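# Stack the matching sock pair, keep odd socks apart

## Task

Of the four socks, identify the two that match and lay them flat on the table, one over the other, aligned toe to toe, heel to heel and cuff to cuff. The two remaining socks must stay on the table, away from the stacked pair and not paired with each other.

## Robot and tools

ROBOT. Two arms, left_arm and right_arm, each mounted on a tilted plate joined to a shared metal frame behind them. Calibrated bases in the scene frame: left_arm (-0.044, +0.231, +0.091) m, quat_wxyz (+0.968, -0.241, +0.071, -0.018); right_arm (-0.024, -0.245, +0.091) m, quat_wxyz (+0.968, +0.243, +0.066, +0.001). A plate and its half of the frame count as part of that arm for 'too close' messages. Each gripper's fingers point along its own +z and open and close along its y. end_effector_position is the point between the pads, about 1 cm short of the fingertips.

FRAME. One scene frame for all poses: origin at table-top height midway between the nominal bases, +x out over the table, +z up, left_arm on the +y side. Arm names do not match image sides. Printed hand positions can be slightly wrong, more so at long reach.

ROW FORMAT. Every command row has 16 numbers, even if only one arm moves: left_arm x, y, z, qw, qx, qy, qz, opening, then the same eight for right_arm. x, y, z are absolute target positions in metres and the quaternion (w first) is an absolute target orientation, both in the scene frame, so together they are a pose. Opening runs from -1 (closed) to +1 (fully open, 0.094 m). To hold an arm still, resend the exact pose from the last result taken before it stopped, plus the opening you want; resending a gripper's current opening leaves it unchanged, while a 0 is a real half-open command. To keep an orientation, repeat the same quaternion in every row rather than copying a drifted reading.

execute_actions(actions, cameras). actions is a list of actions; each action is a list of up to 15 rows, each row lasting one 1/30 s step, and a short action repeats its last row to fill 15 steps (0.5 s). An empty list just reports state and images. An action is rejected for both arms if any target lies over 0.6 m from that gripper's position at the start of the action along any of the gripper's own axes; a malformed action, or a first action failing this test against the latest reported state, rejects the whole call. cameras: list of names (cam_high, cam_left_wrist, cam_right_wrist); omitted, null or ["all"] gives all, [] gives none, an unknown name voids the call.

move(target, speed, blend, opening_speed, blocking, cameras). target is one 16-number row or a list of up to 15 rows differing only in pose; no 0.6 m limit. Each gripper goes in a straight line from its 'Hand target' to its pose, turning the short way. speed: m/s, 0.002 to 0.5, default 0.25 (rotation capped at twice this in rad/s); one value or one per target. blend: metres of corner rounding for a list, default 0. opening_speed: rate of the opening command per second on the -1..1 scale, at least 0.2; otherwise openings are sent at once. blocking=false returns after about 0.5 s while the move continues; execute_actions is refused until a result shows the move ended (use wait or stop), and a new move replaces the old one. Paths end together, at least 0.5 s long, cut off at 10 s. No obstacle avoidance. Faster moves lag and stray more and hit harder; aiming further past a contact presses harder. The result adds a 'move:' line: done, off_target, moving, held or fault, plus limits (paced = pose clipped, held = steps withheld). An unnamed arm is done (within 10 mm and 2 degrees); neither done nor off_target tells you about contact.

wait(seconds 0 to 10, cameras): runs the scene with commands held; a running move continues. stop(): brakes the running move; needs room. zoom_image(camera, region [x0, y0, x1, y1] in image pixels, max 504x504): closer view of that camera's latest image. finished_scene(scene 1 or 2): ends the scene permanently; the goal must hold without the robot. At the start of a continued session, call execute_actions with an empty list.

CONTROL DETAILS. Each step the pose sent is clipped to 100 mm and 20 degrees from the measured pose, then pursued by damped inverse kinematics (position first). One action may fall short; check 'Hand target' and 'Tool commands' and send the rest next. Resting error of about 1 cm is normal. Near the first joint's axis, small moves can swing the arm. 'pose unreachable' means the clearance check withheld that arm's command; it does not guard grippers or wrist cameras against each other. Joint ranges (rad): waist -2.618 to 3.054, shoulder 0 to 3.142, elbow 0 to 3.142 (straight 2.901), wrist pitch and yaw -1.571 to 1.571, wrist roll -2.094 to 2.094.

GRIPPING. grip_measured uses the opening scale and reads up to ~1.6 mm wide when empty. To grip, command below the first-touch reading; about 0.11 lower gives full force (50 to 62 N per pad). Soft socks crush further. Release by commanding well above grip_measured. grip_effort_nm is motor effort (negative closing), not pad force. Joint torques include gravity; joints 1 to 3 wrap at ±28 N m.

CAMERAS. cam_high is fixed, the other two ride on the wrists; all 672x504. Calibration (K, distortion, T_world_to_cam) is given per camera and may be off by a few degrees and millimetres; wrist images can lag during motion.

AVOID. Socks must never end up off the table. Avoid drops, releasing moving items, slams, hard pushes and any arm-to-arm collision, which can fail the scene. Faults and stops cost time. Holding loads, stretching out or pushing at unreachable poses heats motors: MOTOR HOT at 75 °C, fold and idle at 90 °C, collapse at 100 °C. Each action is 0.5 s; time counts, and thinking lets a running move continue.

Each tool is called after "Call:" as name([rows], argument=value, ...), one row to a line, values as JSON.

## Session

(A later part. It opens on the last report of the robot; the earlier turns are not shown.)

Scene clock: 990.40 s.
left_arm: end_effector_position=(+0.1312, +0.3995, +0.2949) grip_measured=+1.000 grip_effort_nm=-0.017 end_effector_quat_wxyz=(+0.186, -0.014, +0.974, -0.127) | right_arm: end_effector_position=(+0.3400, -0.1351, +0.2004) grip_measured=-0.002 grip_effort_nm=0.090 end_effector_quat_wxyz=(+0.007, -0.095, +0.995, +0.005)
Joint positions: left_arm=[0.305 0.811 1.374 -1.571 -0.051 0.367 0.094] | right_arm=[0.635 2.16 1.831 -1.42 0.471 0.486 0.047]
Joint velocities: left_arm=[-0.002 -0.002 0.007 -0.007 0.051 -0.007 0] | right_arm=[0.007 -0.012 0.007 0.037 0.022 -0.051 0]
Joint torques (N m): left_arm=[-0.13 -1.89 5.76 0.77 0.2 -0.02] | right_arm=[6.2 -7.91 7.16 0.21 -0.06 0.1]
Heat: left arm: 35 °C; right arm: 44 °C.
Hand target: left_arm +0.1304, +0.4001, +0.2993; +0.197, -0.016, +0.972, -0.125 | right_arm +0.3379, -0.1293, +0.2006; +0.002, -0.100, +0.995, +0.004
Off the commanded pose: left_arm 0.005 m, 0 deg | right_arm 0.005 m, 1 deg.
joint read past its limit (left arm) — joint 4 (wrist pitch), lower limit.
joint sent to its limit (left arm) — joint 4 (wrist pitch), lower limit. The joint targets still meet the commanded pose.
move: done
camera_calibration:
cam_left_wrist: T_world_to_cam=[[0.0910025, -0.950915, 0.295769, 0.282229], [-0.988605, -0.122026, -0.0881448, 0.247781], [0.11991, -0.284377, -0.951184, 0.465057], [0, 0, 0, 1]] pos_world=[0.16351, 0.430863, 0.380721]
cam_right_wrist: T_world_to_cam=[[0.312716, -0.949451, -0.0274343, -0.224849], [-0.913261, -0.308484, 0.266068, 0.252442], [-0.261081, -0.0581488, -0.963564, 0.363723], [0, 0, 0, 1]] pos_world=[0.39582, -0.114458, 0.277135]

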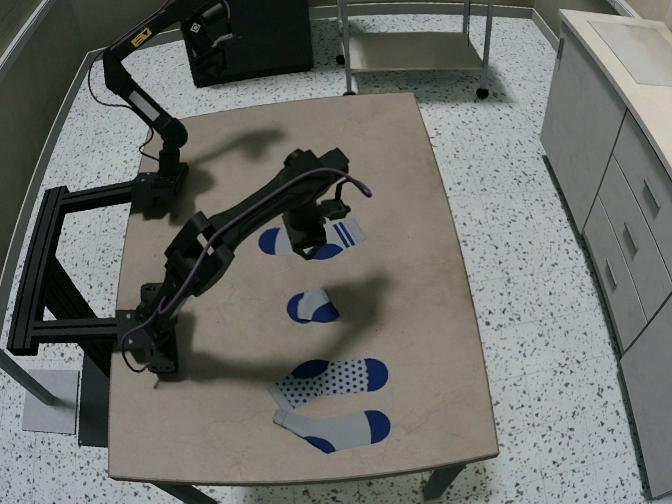

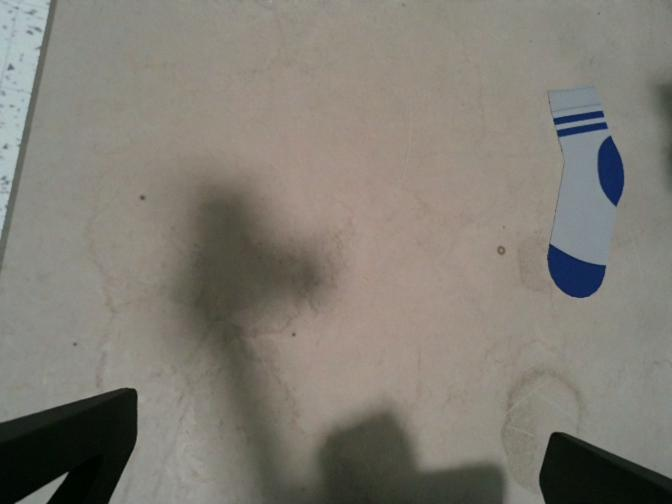

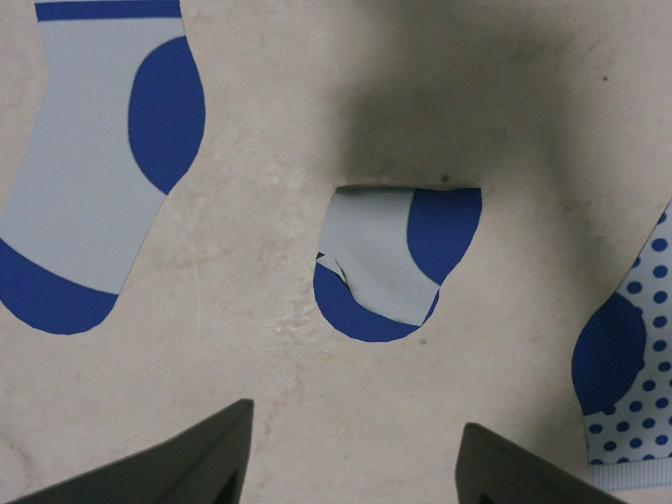

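Call:
move([
  [0.13,0.40,0.3,0.186,-0.014,0.974,-0.127,1,0.278,-0.172,0.06,0,-0.052,0.9986,0,0],
  [0.13,0.40,0.3,0.186,-0.014,0.974,-0.127,1,0.276,-0.172,-0.005,0,-0.052,0.9986,0,0],
], speed=[0.15,0.06], cameras=["cam_right_wrist"])

Call:
move(target=[0.13,0.40,0.3,0.186,-0.014,0.974,-0.127,1,0.276,-0.172,-0.005,0,-0.052,0.9986,0,-1], opening_speed=1, cameras=["cam_right_wrist"])

Call:
move([
  [0.13,0.40,0.3,0.186,-0.014,0.974,-0.127,1,0.26,-0.17,0.06,0,-0.052,0.9986,0,-1],
  [0.13,0.40,0.3,0.186,-0.014,0.974,-0.127,1,0.30,-0.15,0.32,0,-0.052,0.9986,0,-1],
], speed=0.15, blend=0.02)

Scene clock: 1010.80 s.
left_arm: end_effector_position=(+0.1312, +0.3995, +0.2949) grip_measured=+1.000 grip_effort_nm=-0.022 end_effector_quat_wxyz=(+0.186, -0.014, +0.974, -0.127) | right_arm: end_effector_position=(+0.2798, -0.1738, +0.0140) grip_measured=-0.002 grip_effort_nm=0.090 end_effector_quat_wxyz=(-0.003, -0.055, +0.999, -0.001)
Joint positions: left_arm=[0.305 0.811 1.374 -1.571 -0.051 0.367 0.094] | right_arm=[0.386 2.083 1.02 -0.581 0.504 0.3 0.047]
Joint velocities: left_arm=[-0.017 -0.002 -0.007 0.066 -0.066 0.081 0] | right_arm=[0.027 0.002 -0.012 0.007 -0.007 0.022 0]
Joint torques (N m): left_arm=[-0.08 -2.19 5.61 0.74 0.23 -0.09] | right_arm=[2.84 -4.89 2.28 1.34 0.09 -0.13]
Heat: left arm: 35 °C; right arm: 41 °C.
Hand target: left_arm +0.1304, +0.4001, +0.2993; +0.197, -0.016, +0.972, -0.125 | right_arm +0.2774, -0.1730, -0.0047; -0.002, -0.052, +0.999, -0.004
Off the commanded pose: left_arm 0.005 m, 0 deg | right_arm 0.019 m, 0 deg.
joint read past its limit (left arm) — joint 4 (wrist pitch), lower limit.
joint sent to its limit (left arm) — joint 4 (wrist pitch), lower limit. The joint targets still meet the commanded pose.
move: off_target (right_arm)
camera_calibration:
cam_right_wrist: T_world_to_cam=[[0.233466, -0.972142, -0.0208071, -0.229741], [-0.929811, -0.229459, 0.287749, 0.253223], [-0.284507, -0.0478329, -0.95748, 0.174452], [0, 0, 0, 1]] pos_world=[0.338719, -0.156892, 0.0893897]
Images, in order (width x height): cam_right_wrist 672x504.

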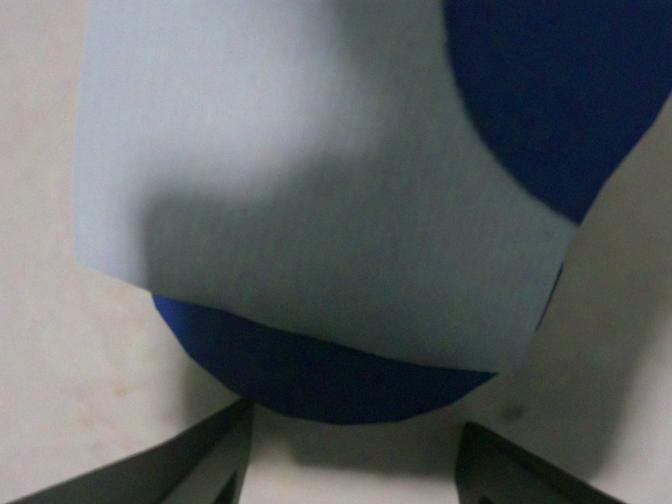

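Scene clock: 1012.00 s.
left_arm: end_effector_position=(+0.1312, +0.3995, +0.2949) grip_measured=+1.000 grip_effort_nm=-0.022 end_effector_quat_wxyz=(+0.186, -0.014, +0.974, -0.127) | right_arm: end_effector_position=(+0.2876, -0.1727, +0.0139) grip_measured=-0.986 grip_effort_nm=-0.784 end_effector_quat_wxyz=(+0.015, -0.051, +0.999, -0.001)
Joint positions: left_arm=[0.305 0.811 1.374 -1.571 -0.051 0.367 0.094] | right_arm=[0.386 2.081 1.016 -0.541 0.516 0.29 0.001]
Joint velocities: left_arm=[0.007 -0.027 -0.007 -0.037 -0.081 -0.066 0] | right_arm=[-0.037 -0.012 -0.007 -0.007 -0.066 -0.022 0]
Joint torques (N m): left_arm=[-0.17 -2.09 5.64 0.74 0.19 -0.04] | right_arm=[3.04 -5.63 1.68 1.02 -0.1 -0.08]
Heat: left arm: 35 °C; right arm: 41 °C.
Hand target: left_arm +0.1304, +0.4001, +0.2993; +0.197, -0.016, +0.972, -0.125 | right_arm +0.2754, -0.1724, -0.0037; -0.001, -0.052, +0.999, +0.000
Off the commanded pose: left_arm 0.005 m, 0 deg | right_arm 0.022 m, 2 deg.
joint read past its limit (left arm) — joint 4 (wrist pitch), lower limit.
joint sent to its limit (left arm) — joint 4 (wrist pitch), lower limit. The joint targets still meet the commanded pose.
move: off_target (right_arm)
camera_calibration:
cam_right_wrist: T_world_to_cam=[[0.226217, -0.97397, -0.0143987, -0.228831], [-0.941161, -0.22236, 0.254503, 0.265726], [-0.25108, -0.0440215, -0.966965, 0.167764], [0, 0, 0, 1]] pos_world=[0.343979, -0.156403, 0.0912989]
Images, in order (width x height): cam_right_wrist 672x504.

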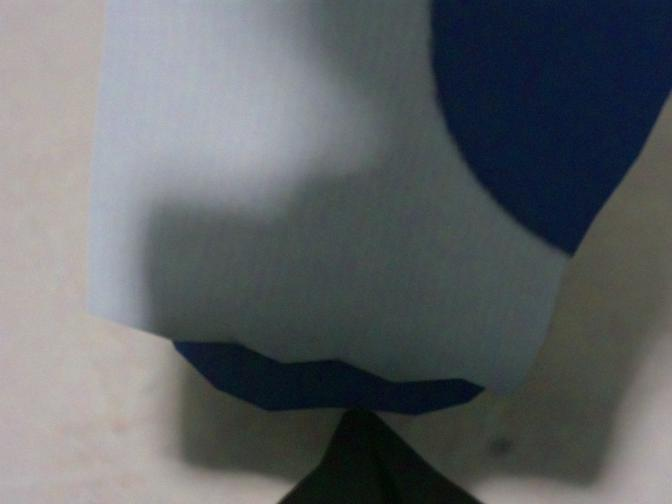

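Scene clock: 1014.67 s.
left_arm: end_effector_position=(+0.1312, +0.3995, +0.2949) grip_measured=+1.000 grip_effort_nm=-0.012 end_effector_quat_wxyz=(+0.186, -0.014, +0.974, -0.127) | right_arm: end_effector_position=(+0.2994, -0.1491, +0.3129) grip_measured=-0.986 grip_effort_nm=-0.774 end_effector_quat_wxyz=(+0.095, -0.044, +0.992, +0.077)
Joint positions: left_arm=[0.305 0.811 1.374 -1.571 -0.051 0.367 0.094] | right_arm=[0.808 1.893 1.859 -1.548 0.452 0.669 0.001]
Joint velocities: left_arm=[-0.002 -0.027 -0.007 -0.007 0.037 0.022 0] | right_arm=[-0.017 0.007 -0.022 0.007 0.007 0.022 0]
Joint torques (N m): left_arm=[-0.13 -1.96 5.67 0.76 0.19 -0.08] | right_arm=[5.18 -7.04 6.83 0.64 0.01 -0.01]
Heat: left arm: 35 °C; right arm: 41 °C.
Hand target: left_arm +0.1304, +0.4001, +0.2993; +0.197, -0.016, +0.972, -0.125 | right_arm +0.2965, -0.1502, +0.3210; +0.100, -0.050, +0.991, +0.080
Off the commanded pose: left_arm 0.005 m, 0 deg | right_arm 0.007 m, 14 deg.
joint read past its limit (left arm) — joint 4 (wrist pitch), lower limit.
joint sent to its limit (left arm) — joint 4 (wrist pitch), lower limit. The joint targets still meet the commanded pose.
joint sent to its limit (right arm) — joint 4 (wrist pitch), lower limit. The joint targets are off in position and orientation.
move: off_target (right_arm)
camera_calibration:
cam_left_wrist: T_world_to_cam=[[0.0910025, -0.950915, 0.295769, 0.282229], [-0.988605, -0.122026, -0.0881448, 0.247781], [0.11991, -0.284377, -0.951184, 0.465057], [0, 0, 0, 1]] pos_world=[0.16351, 0.430863, 0.380721]
cam_right_wrist: T_world_to_cam=[[0.228368, -0.963654, -0.138631, -0.164485], [-0.968341, -0.239571, 0.0701567, 0.269243], [-0.100819, 0.11822, -0.987856, 0.446689], [0, 0, 0, 1]] pos_world=[0.343316, -0.146812, 0.399573]

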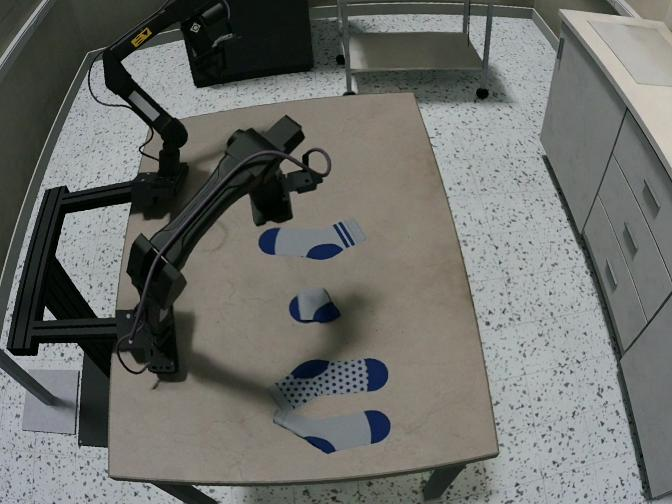

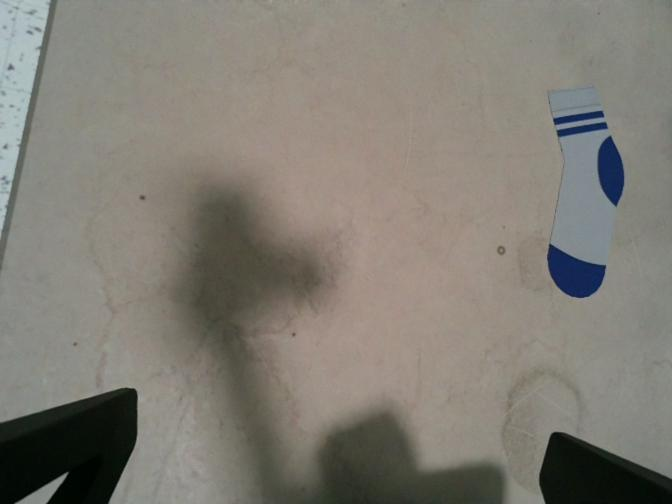

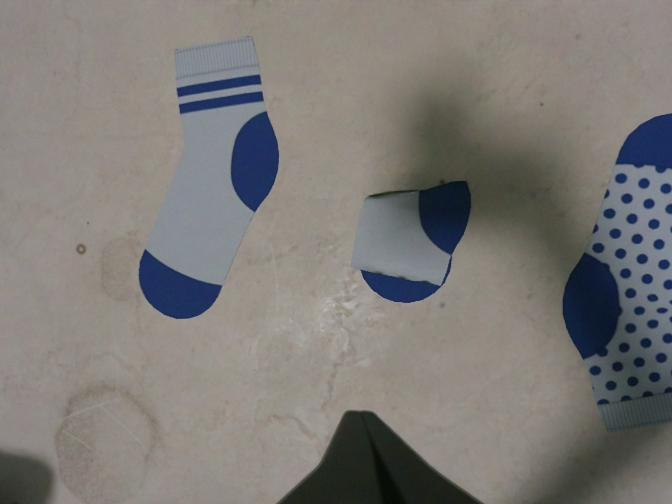

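Call:
move([
  [0.13,0.40,0.3,0.186,-0.014,0.974,-0.127,1,0.28,-0.172,0.06,0,-0.052,0.9986,0,-0.2],
  [0.13,0.40,0.3,0.186,-0.014,0.974,-0.127,1,0.277,-0.172,-0.015,0,-0.052,0.9986,0,-0.2],
], speed=[0.15,0.06], cameras=["cam_right_wrist"])

Call:
move(target=[0.13,0.40,0.3,0.186,-0.014,0.974,-0.127,1,0.275,-0.172,-0.015,0,-0.052,0.9986,0,-1], opening_speed=1, cameras=["cam_right_wrist"])

Scene clock: 1023.37 s.
left_arm: end_effector_position=(+0.1312, +0.3995, +0.2949) grip_measured=+1.000 grip_effort_nm=-0.017 end_effector_quat_wxyz=(+0.186, -0.014, +0.974, -0.127) | right_arm: end_effector_position=(+0.2834, -0.1729, +0.0135) grip_measured=-0.202 grip_effort_nm=0.085 end_effector_quat_wxyz=(+0.002, -0.060, +0.998, -0.003)
Joint positions: left_arm=[0.305 0.811 1.374 -1.571 -0.051 0.367 0.094] | right_arm=[0.388 2.091 1.028 -0.574 0.512 0.287 0.037]
Joint velocities: left_arm=[0.012 -0.002 -0.002 0.066 0.037 -0.022 0] | right_arm=[0.017 0.007 0.017 -0.037 0.022 0.066 0]
Joint torques (N m): left_arm=[-0.12 -1.91 5.82 0.74 0.19 -0.07] | right_arm=[1.83 -3.4 1.63 1.67 0.08 -0.2]
Heat: left arm: 35 °C; right arm: 41 °C.
Hand target: left_arm +0.1304, +0.4001, +0.2993; +0.197, -0.016, +0.972, -0.125 | right_arm +0.2783, -0.1730, -0.0138; -0.002, -0.053, +0.999, -0.007
Off the commanded pose: left_arm 0.005 m, 0 deg | right_arm 0.029 m, 1 deg.
joint read past its limit (left arm) — joint 4 (wrist pitch), lower limit.
joint sent to its limit (left arm) — joint 4 (wrist pitch), lower limit. The joint targets still meet the commanded pose.
move: off_target (right_arm)
camera_calibration:
cam_right_wrist: T_world_to_cam=[[0.244336, -0.969594, -0.0136799, -0.232517], [-0.930108, -0.238328, 0.279461, 0.255612], [-0.274224, -0.0555586, -0.960059, 0.170801], [0, 0, 0, 1]] pos_world=[0.341397, -0.155038, 0.0893649]
Images, in order (width x height): cam_right_wrist 672x504.

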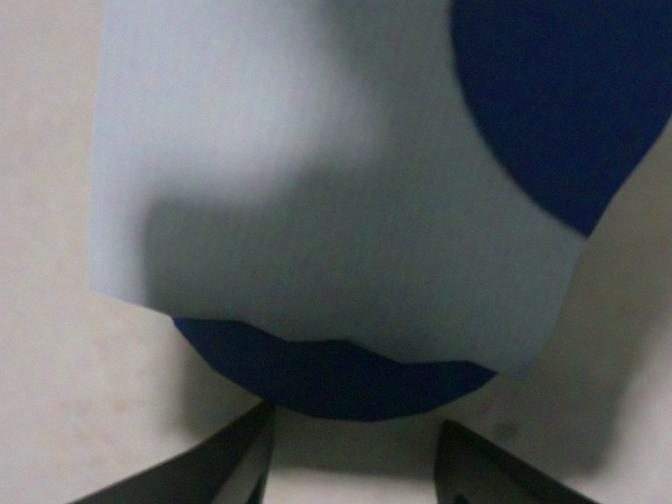

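Scene clock: 1024.37 s.
left_arm: end_effector_position=(+0.1312, +0.3995, +0.2949) grip_measured=+1.000 grip_effort_nm=-0.017 end_effector_quat_wxyz=(+0.186, -0.014, +0.974, -0.127) | right_arm: end_effector_position=(+0.2900, -0.1718, +0.0137) grip_measured=-0.986 grip_effort_nm=-0.784 end_effector_quat_wxyz=(+0.023, -0.054, +0.998, +0.000)
Joint positions: left_arm=[0.305 0.811 1.374 -1.571 -0.051 0.367 0.094] | right_arm=[0.388 2.079 1.008 -0.518 0.52 0.276 0.001]
Joint velocities: left_arm=[-0.007 0.007 -0.007 -0.007 -0.066 0.037 0] | right_arm=[-0.007 0.002 -0.002 -0.066 -0.022 0.037 0]
Joint torques (N m): left_arm=[-0.17 -2.06 5.63 0.74 0.2 -0.06] | right_arm=[1.92 -3.96 1.2 1.24 -0.14 -0.07]
Heat: left arm: 35 °C; right arm: 41 °C.
Hand target: left_arm +0.1304, +0.4001, +0.2993; +0.197, -0.016, +0.972, -0.125 | right_arm +0.2735, -0.1729, -0.0123; -0.001, -0.052, +0.999, +0.000
Off the commanded pose: left_arm 0.005 m, 0 deg | right_arm 0.032 m, 3 deg.
joint read past its limit (left arm) — joint 4 (wrist pitch), lower limit.
joint sent to its limit (left arm) — joint 4 (wrist pitch), lower limit. The joint targets still meet the commanded pose.
move: off_target (right_arm)
camera_calibration:
cam_right_wrist: T_world_to_cam=[[0.23268, -0.972478, -0.0120896, -0.230186], [-0.943798, -0.228783, 0.238544, 0.268063], [-0.234744, -0.0440941, -0.971057, 0.163502], [0, 0, 0, 1]] pos_world=[0.344938, -0.155313, 0.0920418]
Images, in order (width x height): cam_right_wrist 672x504.

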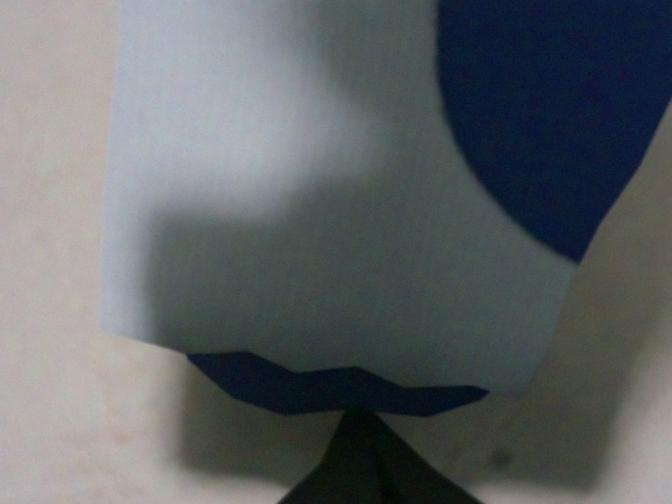

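Call:
move([
  [0.13,0.40,0.3,0.186,-0.014,0.974,-0.127,1,0.29,-0.172,0.03,0,-0.052,0.9986,0,-0.2],
  [0.13,0.40,0.3,0.186,-0.014,0.974,-0.127,1,0.291,-0.172,-0.01,0,-0.052,0.9986,0,-0.2],
], speed=[0.1,0.06], cameras=["cam_right_wrist"])

Call:
move(target=[0.13,0.40,0.3,0.186,-0.014,0.974,-0.127,1,0.289,-0.172,-0.01,0,-0.052,0.9986,0,-1], opening_speed=1, cameras=["cam_right_wrist"])

Scene clock: 1029.63 s.
left_arm: end_effector_position=(+0.1312, +0.3995, +0.2949) grip_measured=+1.000 grip_effort_nm=-0.022 end_effector_quat_wxyz=(+0.186, -0.014, +0.974, -0.127) | right_arm: end_effector_position=(+0.2891, -0.1734, +0.0143) grip_measured=-0.202 grip_effort_nm=0.095 end_effector_quat_wxyz=(-0.001, -0.059, +0.998, +0.003)
Joint positions: left_arm=[0.305 0.811 1.374 -1.571 -0.051 0.367 0.094] | right_arm=[0.376 2.097 1.054 -0.589 0.5 0.276 0.037]
Joint velocities: left_arm=[-0.007 0.002 -0.012 -0.007 0.022 0.022 0] | right_arm=[-0.017 0.022 0.012 -0.051 -0.037 -0.037 -0.001]
Joint torques (N m): left_arm=[-0.14 -2 5.76 0.78 0.19 -0.07] | right_arm=[2.22 -4.01 3.04 1.42 0.09 -0.17]
Heat: left arm: 35 °C; right arm: 40 °C.
Hand target: left_arm +0.1304, +0.4001, +0.2993; +0.197, -0.016, +0.972, -0.125 | right_arm +0.2896, -0.1730, -0.0083; -0.001, -0.052, +0.999, -0.001
Off the commanded pose: left_arm 0.005 m, 0 deg | right_arm 0.024 m, 1 deg.
joint read past its limit (left arm) — joint 4 (wrist pitch), lower limit.
joint sent to its limit (left arm) — joint 4 (wrist pitch), lower limit. The joint targets still meet the commanded pose.
move: off_target (right_arm)
camera_calibration:
cam_right_wrist: T_world_to_cam=[[0.242476, -0.969801, -0.0263127, -0.233643], [-0.928795, -0.239888, 0.282477, 0.259863], [-0.280259, -0.0440547, -0.958913, 0.176876], [0, 0, 0, 1]] pos_world=[0.347583, -0.156457, 0.0900556]
Images, in order (width x height): cam_right_wrist 672x504.

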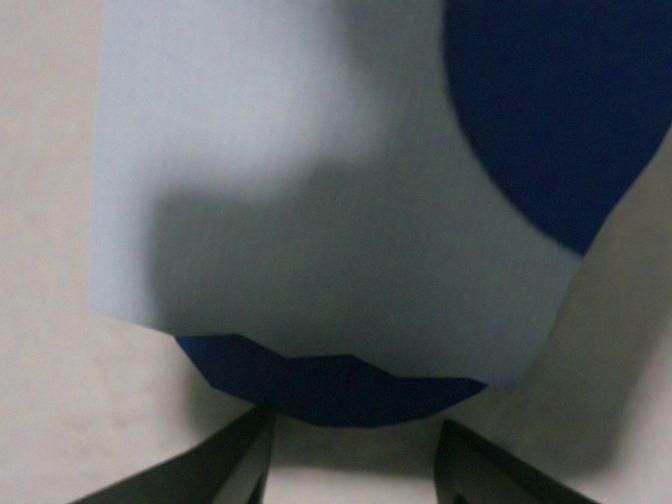

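Scene clock: 1030.63 s.
left_arm: end_effector_position=(+0.1312, +0.3995, +0.2949) grip_measured=+1.000 grip_effort_nm=-0.022 end_effector_quat_wxyz=(+0.186, -0.014, +0.974, -0.127) | right_arm: end_effector_position=(+0.2975, -0.1724, +0.0142) grip_measured=-0.986 grip_effort_nm=-0.789 end_effector_quat_wxyz=(+0.016, -0.054, +0.998, +0.003)
Joint positions: left_arm=[0.305 0.811 1.374 -1.571 -0.051 0.367 0.094] | right_arm=[0.374 2.097 1.054 -0.552 0.51 0.267 0.001]
Joint velocities: left_arm=[-0.012 0.007 -0.002 0.022 0.037 -0.066 0] | right_arm=[-0.012 -0.002 0.012 0.022 0.007 -0.007 0.001]
Joint torques (N m): left_arm=[-0.17 -2.02 5.6 0.73 0.21 -0.02] | right_arm=[2.54 -4.42 2.47 1.12 -0.03 -0.07]
Heat: left arm: 35 °C; right arm: 40 °C.
Hand target: left_arm +0.1304, +0.4001, +0.2993; +0.197, -0.016, +0.972, -0.125 | right_arm +0.2879, -0.1727, -0.0083; -0.001, -0.052, +0.999, +0.000
Off the commanded pose: left_arm 0.005 m, 0 deg | right_arm 0.026 m, 2 deg.
joint read past its limit (left arm) — joint 4 (wrist pitch), lower limit.
joint sent to its limit (left arm) — joint 4 (wrist pitch), lower limit. The joint targets still meet the commanded pose.
move: off_target (right_arm)
camera_calibration:
cam_right_wrist: T_world_to_cam=[[0.233104, -0.972228, -0.0208562, -0.23245], [-0.940009, -0.230768, 0.251256, 0.273295], [-0.249091, -0.0389636, -0.967696, 0.170893], [0, 0, 0, 1]] pos_world=[0.353652, -0.156268, 0.0918579]
Images, in order (width x height): cam_right_wrist 672x504.

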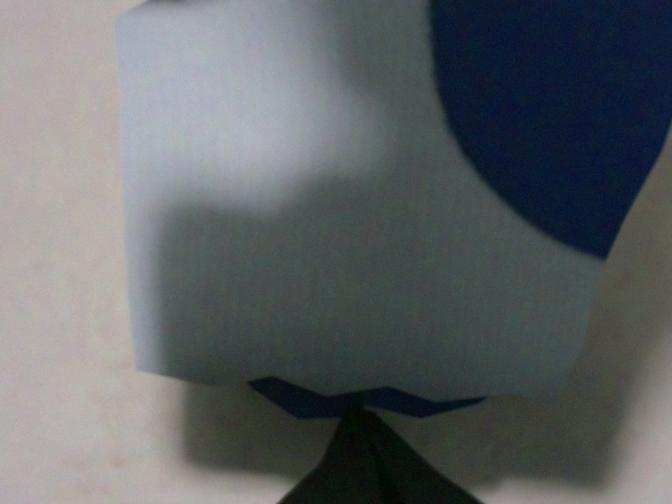

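Call:
move([
  [0.13,0.40,0.3,0.186,-0.014,0.974,-0.127,1,0.29,-0.172,0.08,0,-0.1,0.995,0,0],
  [0.13,0.40,0.3,0.186,-0.014,0.974,-0.127,1,0.33,-0.15,0.17,0,-0.1,0.995,0,0],
], speed=0.15, blend=0.02, cameras=["cam_right_wrist"])

Scene clock: 1043.70 s.
left_arm: end_effector_position=(+0.1312, +0.3995, +0.2949) grip_measured=+1.000 grip_effort_nm=-0.017 end_effector_quat_wxyz=(+0.186, -0.014, +0.974, -0.127) | right_arm: end_effector_position=(+0.3289, -0.1562, +0.1682) grip_measured=-0.002 grip_effort_nm=0.085 end_effector_quat_wxyz=(+0.004, -0.095, +0.995, +0.002)
Joint positions: left_arm=[0.305 0.811 1.374 -1.571 -0.051 0.367 0.094] | right_arm=[0.575 2.068 1.61 -1.271 0.483 0.424 0.047]
Joint velocities: left_arm=[0.012 0.012 -0.017 0.037 -0.066 -0.081 0] | right_arm=[0.007 0.002 -0.022 0.022 -0.037 -0.022 0]
Joint torques (N m): left_arm=[-0.16 -2.04 5.61 0.75 0.23 -0.02] | right_arm=[6.24 -7.64 7.31 0.23 -0.06 0.08]
Heat: left arm: 35 °C; right arm: 40 °C.
Hand target: left_arm +0.1304, +0.4001, +0.2993; +0.197, -0.016, +0.972, -0.125 | right_arm +0.3280, -0.1497, +0.1708; +0.002, -0.101, +0.995, +0.002
Off the commanded pose: left_arm 0.005 m, 0 deg | right_arm 0.007 m, 1 deg.
joint read past its limit (left arm) — joint 4 (wrist pitch), lower limit.
joint sent to its limit (left arm) — joint 4 (wrist pitch), lower limit. The joint targets still meet the commanded pose.
move: done
camera_calibration:
cam_right_wrist: T_world_to_cam=[[0.312394, -0.949677, -0.022893, -0.24299], [-0.911758, -0.306512, 0.273399, 0.243008], [-0.266658, -0.0645355, -0.961628, 0.329151], [0, 0, 0, 1]] pos_world=[0.385244, -0.135035, 0.24452]
Images, in order (width x height): cam_right_wrist 672x504.

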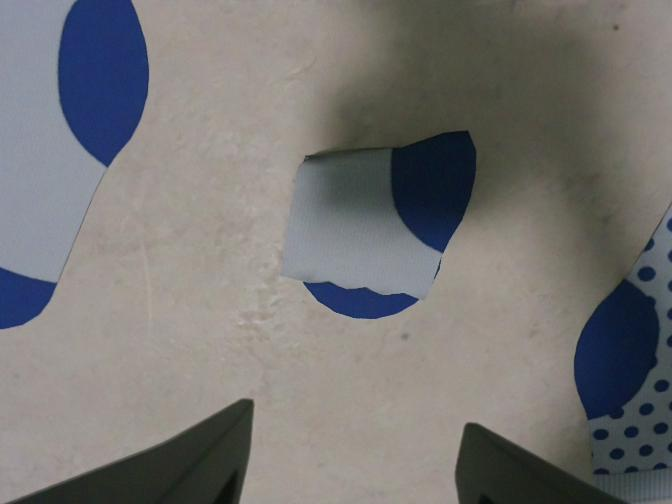

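Call:
move([
  [0.13,0.40,0.3,0.186,-0.014,0.974,-0.127,1,0.364,-0.161,0.06,0,-0.216,0.976,0,0],
  [0.13,0.40,0.3,0.186,-0.014,0.974,-0.127,1,0.364,-0.161,-0.002,0,-0.216,0.976,0,0],
], speed=[0.15,0.06], cameras=["cam_right_wrist"])

Call:
move(target=[0.13,0.40,0.3,0.186,-0.014,0.974,-0.127,1,0.364,-0.161,-0.002,0,-0.216,0.976,0,-1], opening_speed=1, cameras=["cam_right_wrist"])

Call:
move([
  [0.13,0.40,0.3,0.186,-0.014,0.974,-0.127,1,0.36,-0.161,0.06,0,-0.216,0.976,0,-1],
  [0.13,0.40,0.3,0.186,-0.014,0.974,-0.127,1,0.26,-0.15,0.28,0,-0.216,0.976,0,-1],
], speed=0.12, blend=0.02)

Scene clock: 1052.53 s.
left_arm: end_effector_position=(+0.1312, +0.3995, +0.2949) grip_measured=+1.000 grip_effort_nm=-0.017 end_effector_quat_wxyz=(+0.186, -0.014, +0.974, -0.127) | right_arm: end_effector_position=(+0.3697, -0.1644, +0.0215) grip_measured=-0.002 grip_effort_nm=0.090 end_effector_quat_wxyz=(+0.005, -0.217, +0.976, +0.001)
Joint positions: left_arm=[0.305 0.811 1.374 -1.571 -0.051 0.367 0.094] | right_arm=[0.337 2.286 1.457 -0.77 0.507 -0.092 0.047]
Joint velocities: left_arm=[0.022 -0.012 -0.002 0.051 0.007 -0.037 0] | right_arm=[-0.007 0.007 -0.007 -0.022 -0.022 0.022 0]
Joint torques (N m): left_arm=[-0.25 -2 5.57 0.7 0.2 -0.06] | right_arm=[4.33 -7.46 2.8 1.16 0.06 -0.08]
Heat: left arm: 35 °C; right arm: 40 °C.
Hand target: left_arm +0.1304, +0.4001, +0.2993; +0.197, -0.016, +0.972, -0.125 | right_arm +0.3642, -0.1622, -0.0014; -0.002, -0.216, +0.976, -0.003
Off the commanded pose: left_arm 0.005 m, 0 deg | right_arm 0.024 m, 1 deg.
joint read past its limit (left arm) — joint 4 (wrist pitch), lower limit.
joint sent to its limit (left arm) — joint 4 (wrist pitch), lower limit. The joint targets still meet the commanded pose.
move: off_target (right_arm)
camera_calibration:
cam_right_wrist: T_world_to_cam=[[0.533938, -0.845319, -0.0185854, -0.331761], [-0.810625, -0.518026, 0.273014, 0.245627], [-0.240412, -0.130707, -0.961831, 0.1778], [0, 0, 0, 1]] pos_world=[0.418997, -0.129963, 0.0977881]
Images, in order (width x height): cam_right_wrist 672x504.

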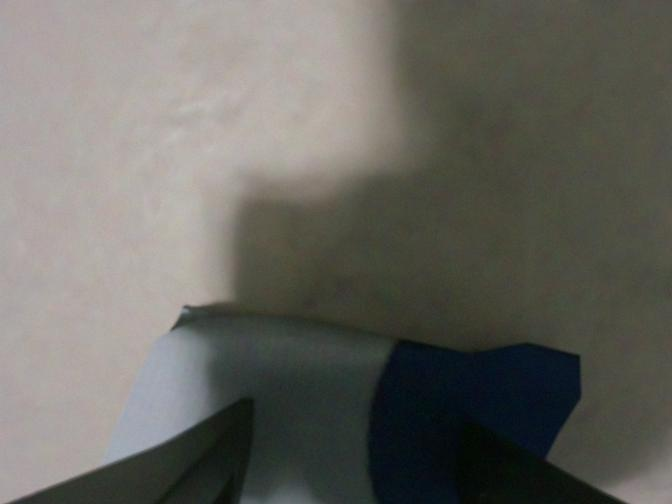

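Scene clock: 1053.73 s.
left_arm: end_effector_position=(+0.1312, +0.3995, +0.2949) grip_measured=+1.000 grip_effort_nm=-0.017 end_effector_quat_wxyz=(+0.186, -0.014, +0.974, -0.127) | right_arm: end_effector_position=(+0.3751, -0.1603, +0.0212) grip_measured=-0.967 grip_effort_nm=-1.009 end_effector_quat_wxyz=(+0.017, -0.212, +0.977, +0.007)
Joint positions: left_arm=[0.305 0.811 1.374 -1.571 -0.051 0.367 0.094] | right_arm=[0.337 2.286 1.454 -0.738 0.498 -0.096 0.002]
Joint velocities: left_arm=[0.002 -0.012 0.007 0.007 -0.022 0.007 0] | right_arm=[-0.007 0.002 -0.002 0.007 0.066 -0.051 -0.001]
Joint torques (N m): left_arm=[-0.42 -2.06 5.67 0.77 0.21 -0.06] | right_arm=[4.36 -7.97 2.37 0.91 0.1 -0.07]
Heat: left arm: 35 °C; right arm: 40 °C.
Hand target: left_arm +0.1304, +0.4001, +0.2993; +0.197, -0.016, +0.972, -0.125 | right_arm +0.3632, -0.1615, -0.0010; -0.001, -0.216, +0.976, +0.000
Off the commanded pose: left_arm 0.005 m, 0 deg | right_arm 0.026 m, 2 deg.
joint read past its limit (left arm) — joint 4 (wrist pitch), lower limit.
joint sent to its limit (left arm) — joint 4 (wrist pitch), lower limit. The joint targets still meet the commanded pose.
move: off_target (right_arm)
camera_calibration:
cam_right_wrist: T_world_to_cam=[[0.526151, -0.850097, -0.0223599, -0.328909], [-0.821218, -0.514753, 0.246232, 0.257239], [-0.220831, -0.111193, -0.968953, 0.1753], [0, 0, 0, 1]] pos_world=[0.423016, -0.127698, 0.0991627]
Images, in order (width x height): cam_right_wrist 672x504.

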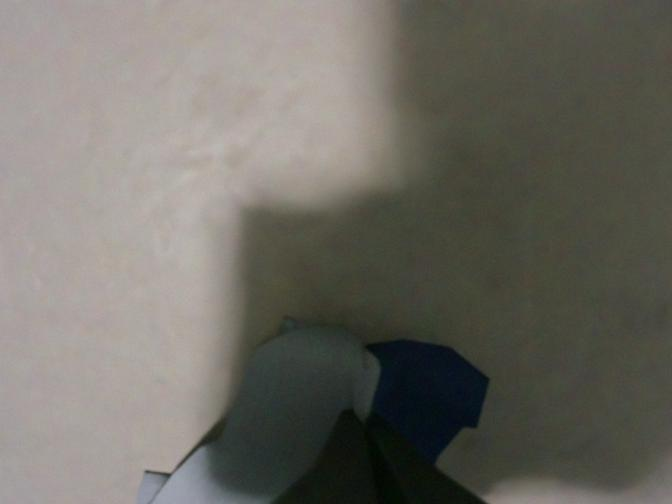

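Scene clock: 1056.87 s.
left_arm: end_effector_position=(+0.1312, +0.3995, +0.2949) grip_measured=+1.000 grip_effort_nm=-0.017 end_effector_quat_wxyz=(+0.186, -0.014, +0.974, -0.127) | right_arm: end_effector_position=(+0.2593, -0.1487, +0.2714) grip_measured=-0.970 grip_effort_nm=-1.048 end_effector_quat_wxyz=(+0.037, -0.218, +0.975, +0.024)
Joint positions: left_arm=[0.305 0.811 1.374 -1.571 -0.051 0.367 0.094] | right_arm=[0.833 1.882 1.667 -1.551 0.43 0.42 0.001]
Joint velocities: left_arm=[0.002 -0.022 0.002 0.051 -0.007 0.051 0] | right_arm=[-0.032 -0.002 0.007 -0.007 -0.007 0.051 -0.001]
Joint torques (N m): left_arm=[-0.14 -2.03 5.81 0.75 0.18 -0.06] | right_arm=[4.79 -7.08 7.06 0.37 -0.07 0.11]
Heat: left arm: 35 °C; right arm: 40 °C.
Hand target: left_arm +0.1304, +0.4001, +0.2993; +0.197, -0.016, +0.972, -0.125 | right_arm +0.2578, -0.1489, +0.2800; +0.042, -0.216, +0.975, +0.030
Off the commanded pose: left_arm 0.005 m, 0 deg | right_arm 0.009 m, 5 deg.
joint read past its limit (left arm) — joint 4 (wrist pitch), lower limit.
joint sent to its limit (left arm) — joint 4 (wrist pitch), lower limit. The joint targets still meet the commanded pose.
joint sent to its limit (right arm) — joint 4 (wrist pitch), lower limit. The joint targets are off in orientation, not in position.
move: off_target (right_arm)
camera_calibration:
cam_left_wrist: T_world_to_cam=[[0.0910025, -0.950915, 0.295769, 0.282229], [-0.988605, -0.122026, -0.0881448, 0.247781], [0.11991, -0.284377, -0.951184, 0.465057], [0, 0, 0, 1]] pos_world=[0.16351, 0.430863, 0.380721]
cam_right_wrist: T_world_to_cam=[[0.537882, -0.842022, -0.0409961, -0.249321], [-0.821413, -0.534416, 0.199199, 0.116415], [-0.189639, -0.0734707, -0.979101, 0.393763], [0, 0, 0, 1]] pos_world=[0.304403, -0.11879, 0.352123]

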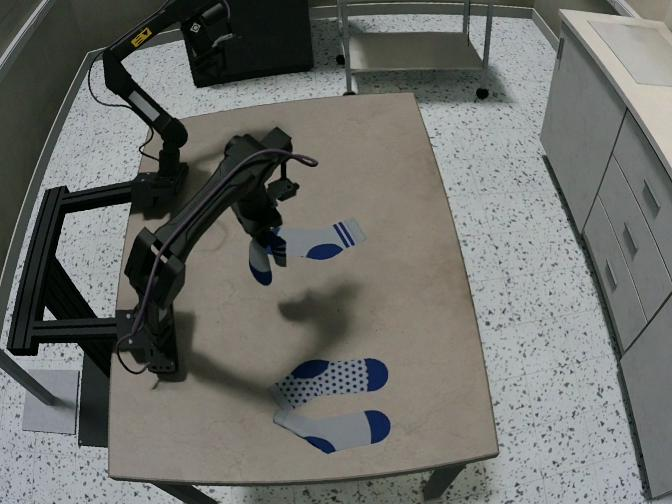

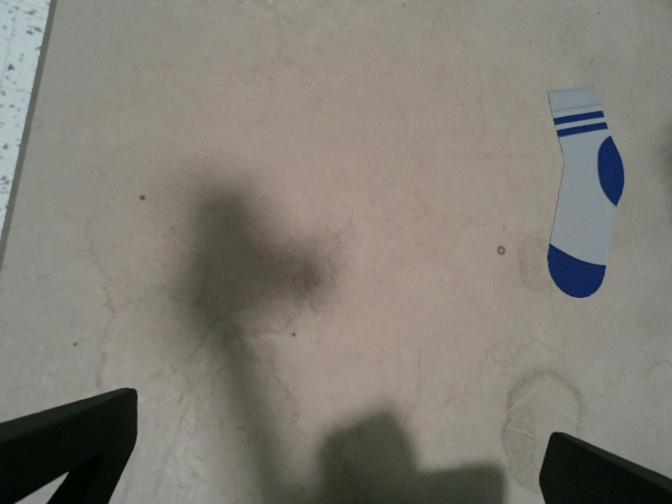

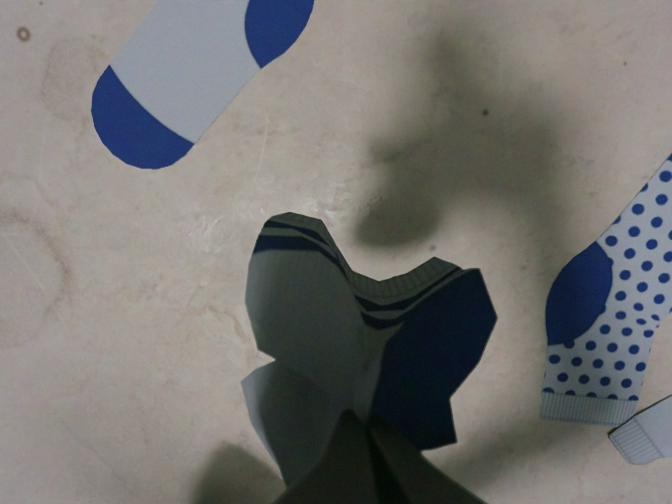

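Call:
move([
  [0.13,0.40,0.3,0.186,-0.014,0.974,-0.127,1,0.21,-0.15,0.25,0,-0.216,0.976,0,-1],
  [0.13,0.40,0.3,0.186,-0.014,0.974,-0.127,1,0.21,-0.15,0.165,0,-0.216,0.976,0,-1],
  [0.13,0.40,0.3,0.186,-0.014,0.974,-0.127,1,0.32,-0.14,0.1,0,-0.216,0.976,0,-1],
  [0.13,0.40,0.3,0.186,-0.014,0.974,-0.127,1,0.33,-0.14,0.07,0,-0.216,0.976,0,-1],
  [0.13,0.40,0.3,0.186,-0.014,0.974,-0.127,1,0.31,-0.14,0.01,0,-0.216,0.976,0,-1],
], speed=0.12, blend=[0.01,0.02,0.01,0.01,0], cameras=["cam_right_wrist"])

Call:
move([
  [0.13,0.40,0.3,0.186,-0.014,0.974,-0.127,1,0.31,-0.14,0.015,0,-0.216,0.976,0,0],
  [0.13,0.40,0.3,0.186,-0.014,0.974,-0.127,1,0.31,-0.14,0.08,0,-0.216,0.976,0,0],
  [0.13,0.40,0.3,0.186,-0.014,0.974,-0.127,1,0.34,-0.13,0.2,0,-0.1,0.995,0,0],
], speed=0.15, cameras=["cam_right_wrist"])

Scene clock: 1067.37 s.
left_arm: end_effector_position=(+0.1312, +0.3995, +0.2949) grip_measured=+1.000 grip_effort_nm=-0.017 end_effector_quat_wxyz=(+0.186, -0.014, +0.974, -0.127) | right_arm: end_effector_position=(+0.3125, -0.1438, +0.0207) grip_measured=-0.970 grip_effort_nm=-1.057 end_effector_quat_wxyz=(-0.007, -0.217, +0.976, -0.004)
Joint positions: left_arm=[0.305 0.811 1.374 -1.571 -0.051 0.367 0.094] | right_arm=[0.433 2.225 1.249 -0.706 0.505 0.031 0.001]
Joint velocities: left_arm=[-0.012 -0.017 0.002 -0.007 -0.066 0.051 0] | right_arm=[0.002 -0.007 -0.012 -0.066 0.051 0.022 0.001]
Joint torques (N m): left_arm=[-0.25 -1.88 5.68 0.73 0.24 -0.05] | right_arm=[4.7 -7.91 3.08 1.02 0.07 -0.11]
Heat: left arm: 35 °C; right arm: 40 °C.
Hand target: left_arm +0.1304, +0.4001, +0.2993; +0.197, -0.016, +0.972, -0.125 | right_arm +0.3122, -0.1405, +0.0093; -0.002, -0.216, +0.976, -0.005
Off the commanded pose: left_arm 0.005 m, 0 deg | right_arm 0.012 m, 1 deg.
joint read past its limit (left arm) — joint 4 (wrist pitch), lower limit.
joint sent to its limit (left arm) — joint 4 (wrist pitch), lower limit. The joint targets still meet the commanded pose.
move: off_target (right_arm)
camera_calibration:
cam_right_wrist: T_world_to_cam=[[0.534755, -0.844811, -0.0181881, -0.283958], [-0.803663, -0.515123, 0.29795, 0.207891], [-0.261081, -0.144713, -0.954408, 0.170261], [0, 0, 0, 1]] pos_world=[0.363374, -0.108162, 0.0953929]
Images, in order (width x height): cam_right_wrist 672x504.

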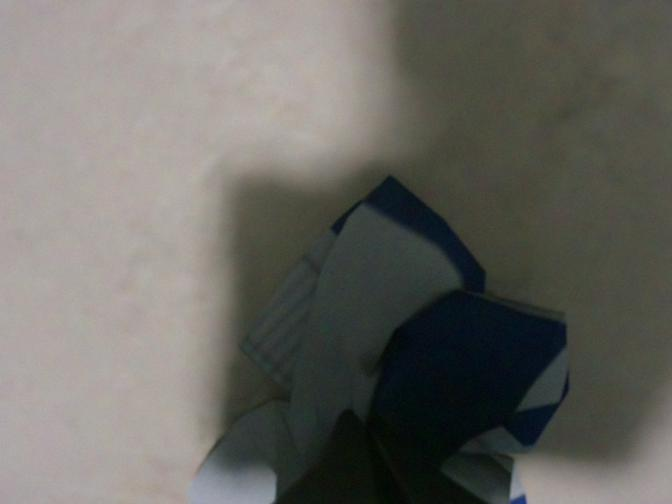

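Scene clock: 1069.70 s.
left_arm: end_effector_position=(+0.1312, +0.3995, +0.2949) grip_measured=+1.000 grip_effort_nm=-0.027 end_effector_quat_wxyz=(+0.186, -0.014, +0.974, -0.127) | right_arm: end_effector_position=(+0.3404, -0.1362, +0.1989) grip_measured=-0.002 grip_effort_nm=0.090 end_effector_quat_wxyz=(+0.005, -0.094, +0.996, +0.003)
Joint positions: left_arm=[0.305 0.811 1.374 -1.571 -0.051 0.367 0.094] | right_arm=[0.631 2.164 1.834 -1.424 0.472 0.486 0.047]
Joint velocities: left_arm=[-0.012 -0.007 -0.002 -0.066 -0.051 -0.037 0] | right_arm=[0.002 -0.017 -0.007 -0.051 0.037 -0.037 0]
Joint torques (N m): left_arm=[-0.21 -2.11 5.55 0.76 0.16 -0.03] | right_arm=[6.53 -8.32 7.05 0.21 -0.06 0.1]
Heat: left arm: 35 °C; right arm: 40 °C.
Hand target: left_arm +0.1304, +0.4001, +0.2993; +0.197, -0.016, +0.972, -0.125 | right_arm +0.3378, -0.1300, +0.2009; +0.001, -0.100, +0.995, +0.003
Off the commanded pose: left_arm 0.005 m, 0 deg | right_arm 0.006 m, 1 deg.
joint read past its limit (left arm) — joint 4 (wrist pitch), lower limit.
joint sent to its limit (left arm) — joint 4 (wrist pitch), lower limit. The joint targets still meet the commanded pose.
move: done
camera_calibration:
cam_right_wrist: T_world_to_cam=[[0.31051, -0.950235, -0.0252463, -0.225889], [-0.912608, -0.305435, 0.271766, 0.251926], [-0.265953, -0.0613462, -0.962032, 0.363224], [0, 0, 0, 1]] pos_world=[0.396651, -0.115418, 0.275265]
Images, in order (width x height): cam_right_wrist 672x504.

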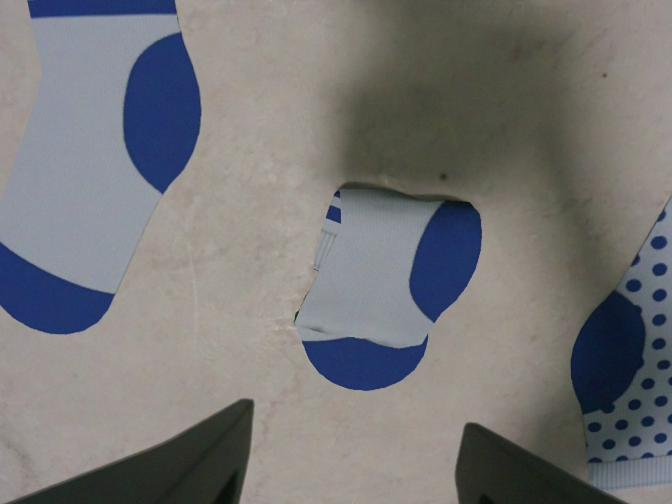

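Call:
move([
  [0.13,0.40,0.3,0.186,-0.014,0.974,-0.127,1,0.255,-0.179,0.06,0,-0.1,0.995,0,0],
  [0.13,0.40,0.3,0.186,-0.014,0.974,-0.127,1,0.255,-0.179,-0.008,0,-0.1,0.995,0,0],
], speed=[0.15,0.06], cameras=["cam_right_wrist"])

Call:
move(target=[0.13,0.40,0.3,0.186,-0.014,0.974,-0.127,1,0.254,-0.179,-0.008,0,-0.1,0.995,0,-1], opening_speed=1, cameras=["cam_right_wrist"])

Scene clock: 1077.63 s.
left_arm: end_effector_position=(+0.1312, +0.3995, +0.2949) grip_measured=+1.000 grip_effort_nm=-0.022 end_effector_quat_wxyz=(+0.186, -0.014, +0.974, -0.127) | right_arm: end_effector_position=(+0.2586, -0.1805, +0.0138) grip_measured=-0.002 grip_effort_nm=0.085 end_effector_quat_wxyz=(-0.003, -0.108, +0.994, +0.000)
Joint positions: left_arm=[0.305 0.811 1.374 -1.571 -0.051 0.367 0.094] | right_arm=[0.392 2.024 0.919 -0.543 0.502 0.199 0.047]
Joint velocities: left_arm=[-0.007 -0.012 -0.002 -0.022 -0.037 0.022 0] | right_arm=[0.007 -0.012 0.012 -0.007 0.007 0.022 0]
Joint torques (N m): left_arm=[-0.01 -2.15 5.76 0.73 0.24 -0.07] | right_arm=[2.07 -3.45 1.94 1.51 0.1 -0.14]
Heat: left arm: 35 °C; right arm: 40 °C.
Hand target: left_arm +0.1304, +0.4001, +0.2993; +0.197, -0.016, +0.972, -0.125 | right_arm +0.2561, -0.1801, -0.0072; -0.003, -0.100, +0.995, -0.004
Off the commanded pose: left_arm 0.005 m, 0 deg | right_arm 0.022 m, 1 deg.
joint read past its limit (left arm) — joint 4 (wrist pitch), lower limit.
joint sent to its limit (left arm) — joint 4 (wrist pitch), lower limit. The joint targets still meet the commanded pose.
move: off_target (right_arm)
camera_calibration:
cam_right_wrist: T_world_to_cam=[[0.336986, -0.94124, -0.0225303, -0.252462], [-0.899371, -0.32889, 0.288033, 0.20625], [-0.278518, -0.0767998, -0.957356, 0.161106], [0, 0, 0, 1]] pos_world=[0.315442, -0.157421, 0.089141]
Images, in order (width x height): cam_right_wrist 672x504.

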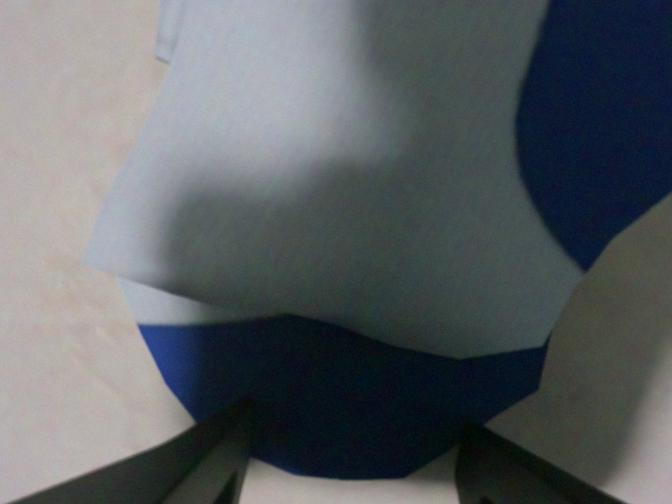

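Scene clock: 1078.83 s.
left_arm: end_effector_position=(+0.1312, +0.3995, +0.2949) grip_measured=+1.000 grip_effort_nm=-0.017 end_effector_quat_wxyz=(+0.186, -0.014, +0.974, -0.127) | right_arm: end_effector_position=(+0.2635, -0.1711, +0.0139) grip_measured=-0.963 grip_effort_nm=-1.018 end_effector_quat_wxyz=(+0.011, -0.101, +0.995, +0.022)
Joint positions: left_arm=[0.305 0.811 1.374 -1.571 -0.051 0.367 0.094] | right_arm=[0.394 2.02 0.909 -0.494 0.469 0.195 0.002]
Joint velocities: left_arm=[-0.002 -0.012 0.002 0.007 0.051 0.022 0] | right_arm=[-0.007 0.002 -0.007 -0.081 -0.095 0.066 -0.001]
Joint torques (N m): left_arm=[-0.17 -2.03 5.68 0.77 0.22 -0.01] | right_arm=[2.22 -4.12 1.47 1.11 0.37 -0.07]
Heat: left arm: 35 °C; right arm: 40 °C.
Hand target: left_arm +0.1304, +0.4001, +0.2993; +0.197, -0.016, +0.972, -0.125 | right_arm +0.2529, -0.1794, -0.0061; -0.001, -0.100, +0.995, +0.000
Off the commanded pose: left_arm 0.005 m, 0 deg | right_arm 0.025 m, 3 deg.
joint read past its limit (left arm) — joint 4 (wrist pitch), lower limit.
joint sent to its limit (left arm) — joint 4 (wrist pitch), lower limit. The joint targets still meet the commanded pose.
move: off_target (right_arm)
camera_calibration:
cam_right_wrist: T_world_to_cam=[[0.323851, -0.944324, -0.0580709, -0.241875], [-0.910575, -0.327764, 0.251843, 0.217338], [-0.256855, -0.0286818, -0.966024, 0.165925], [0, 0, 0, 1]] pos_world=[0.318853, -0.152413, 0.0915066]
Images, in order (width x height): cam_right_wrist 672x504.

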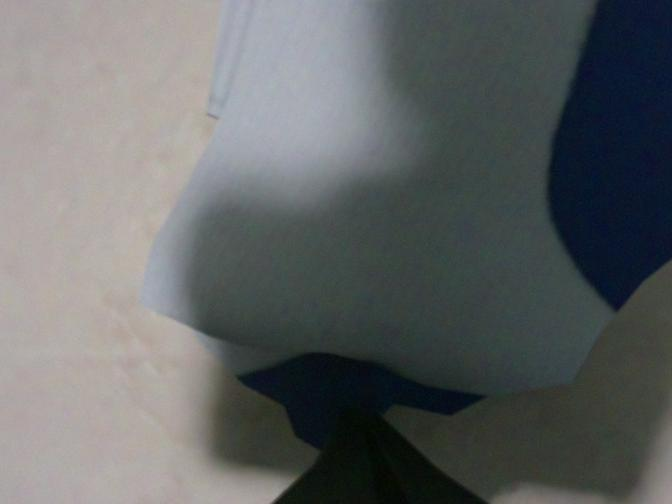

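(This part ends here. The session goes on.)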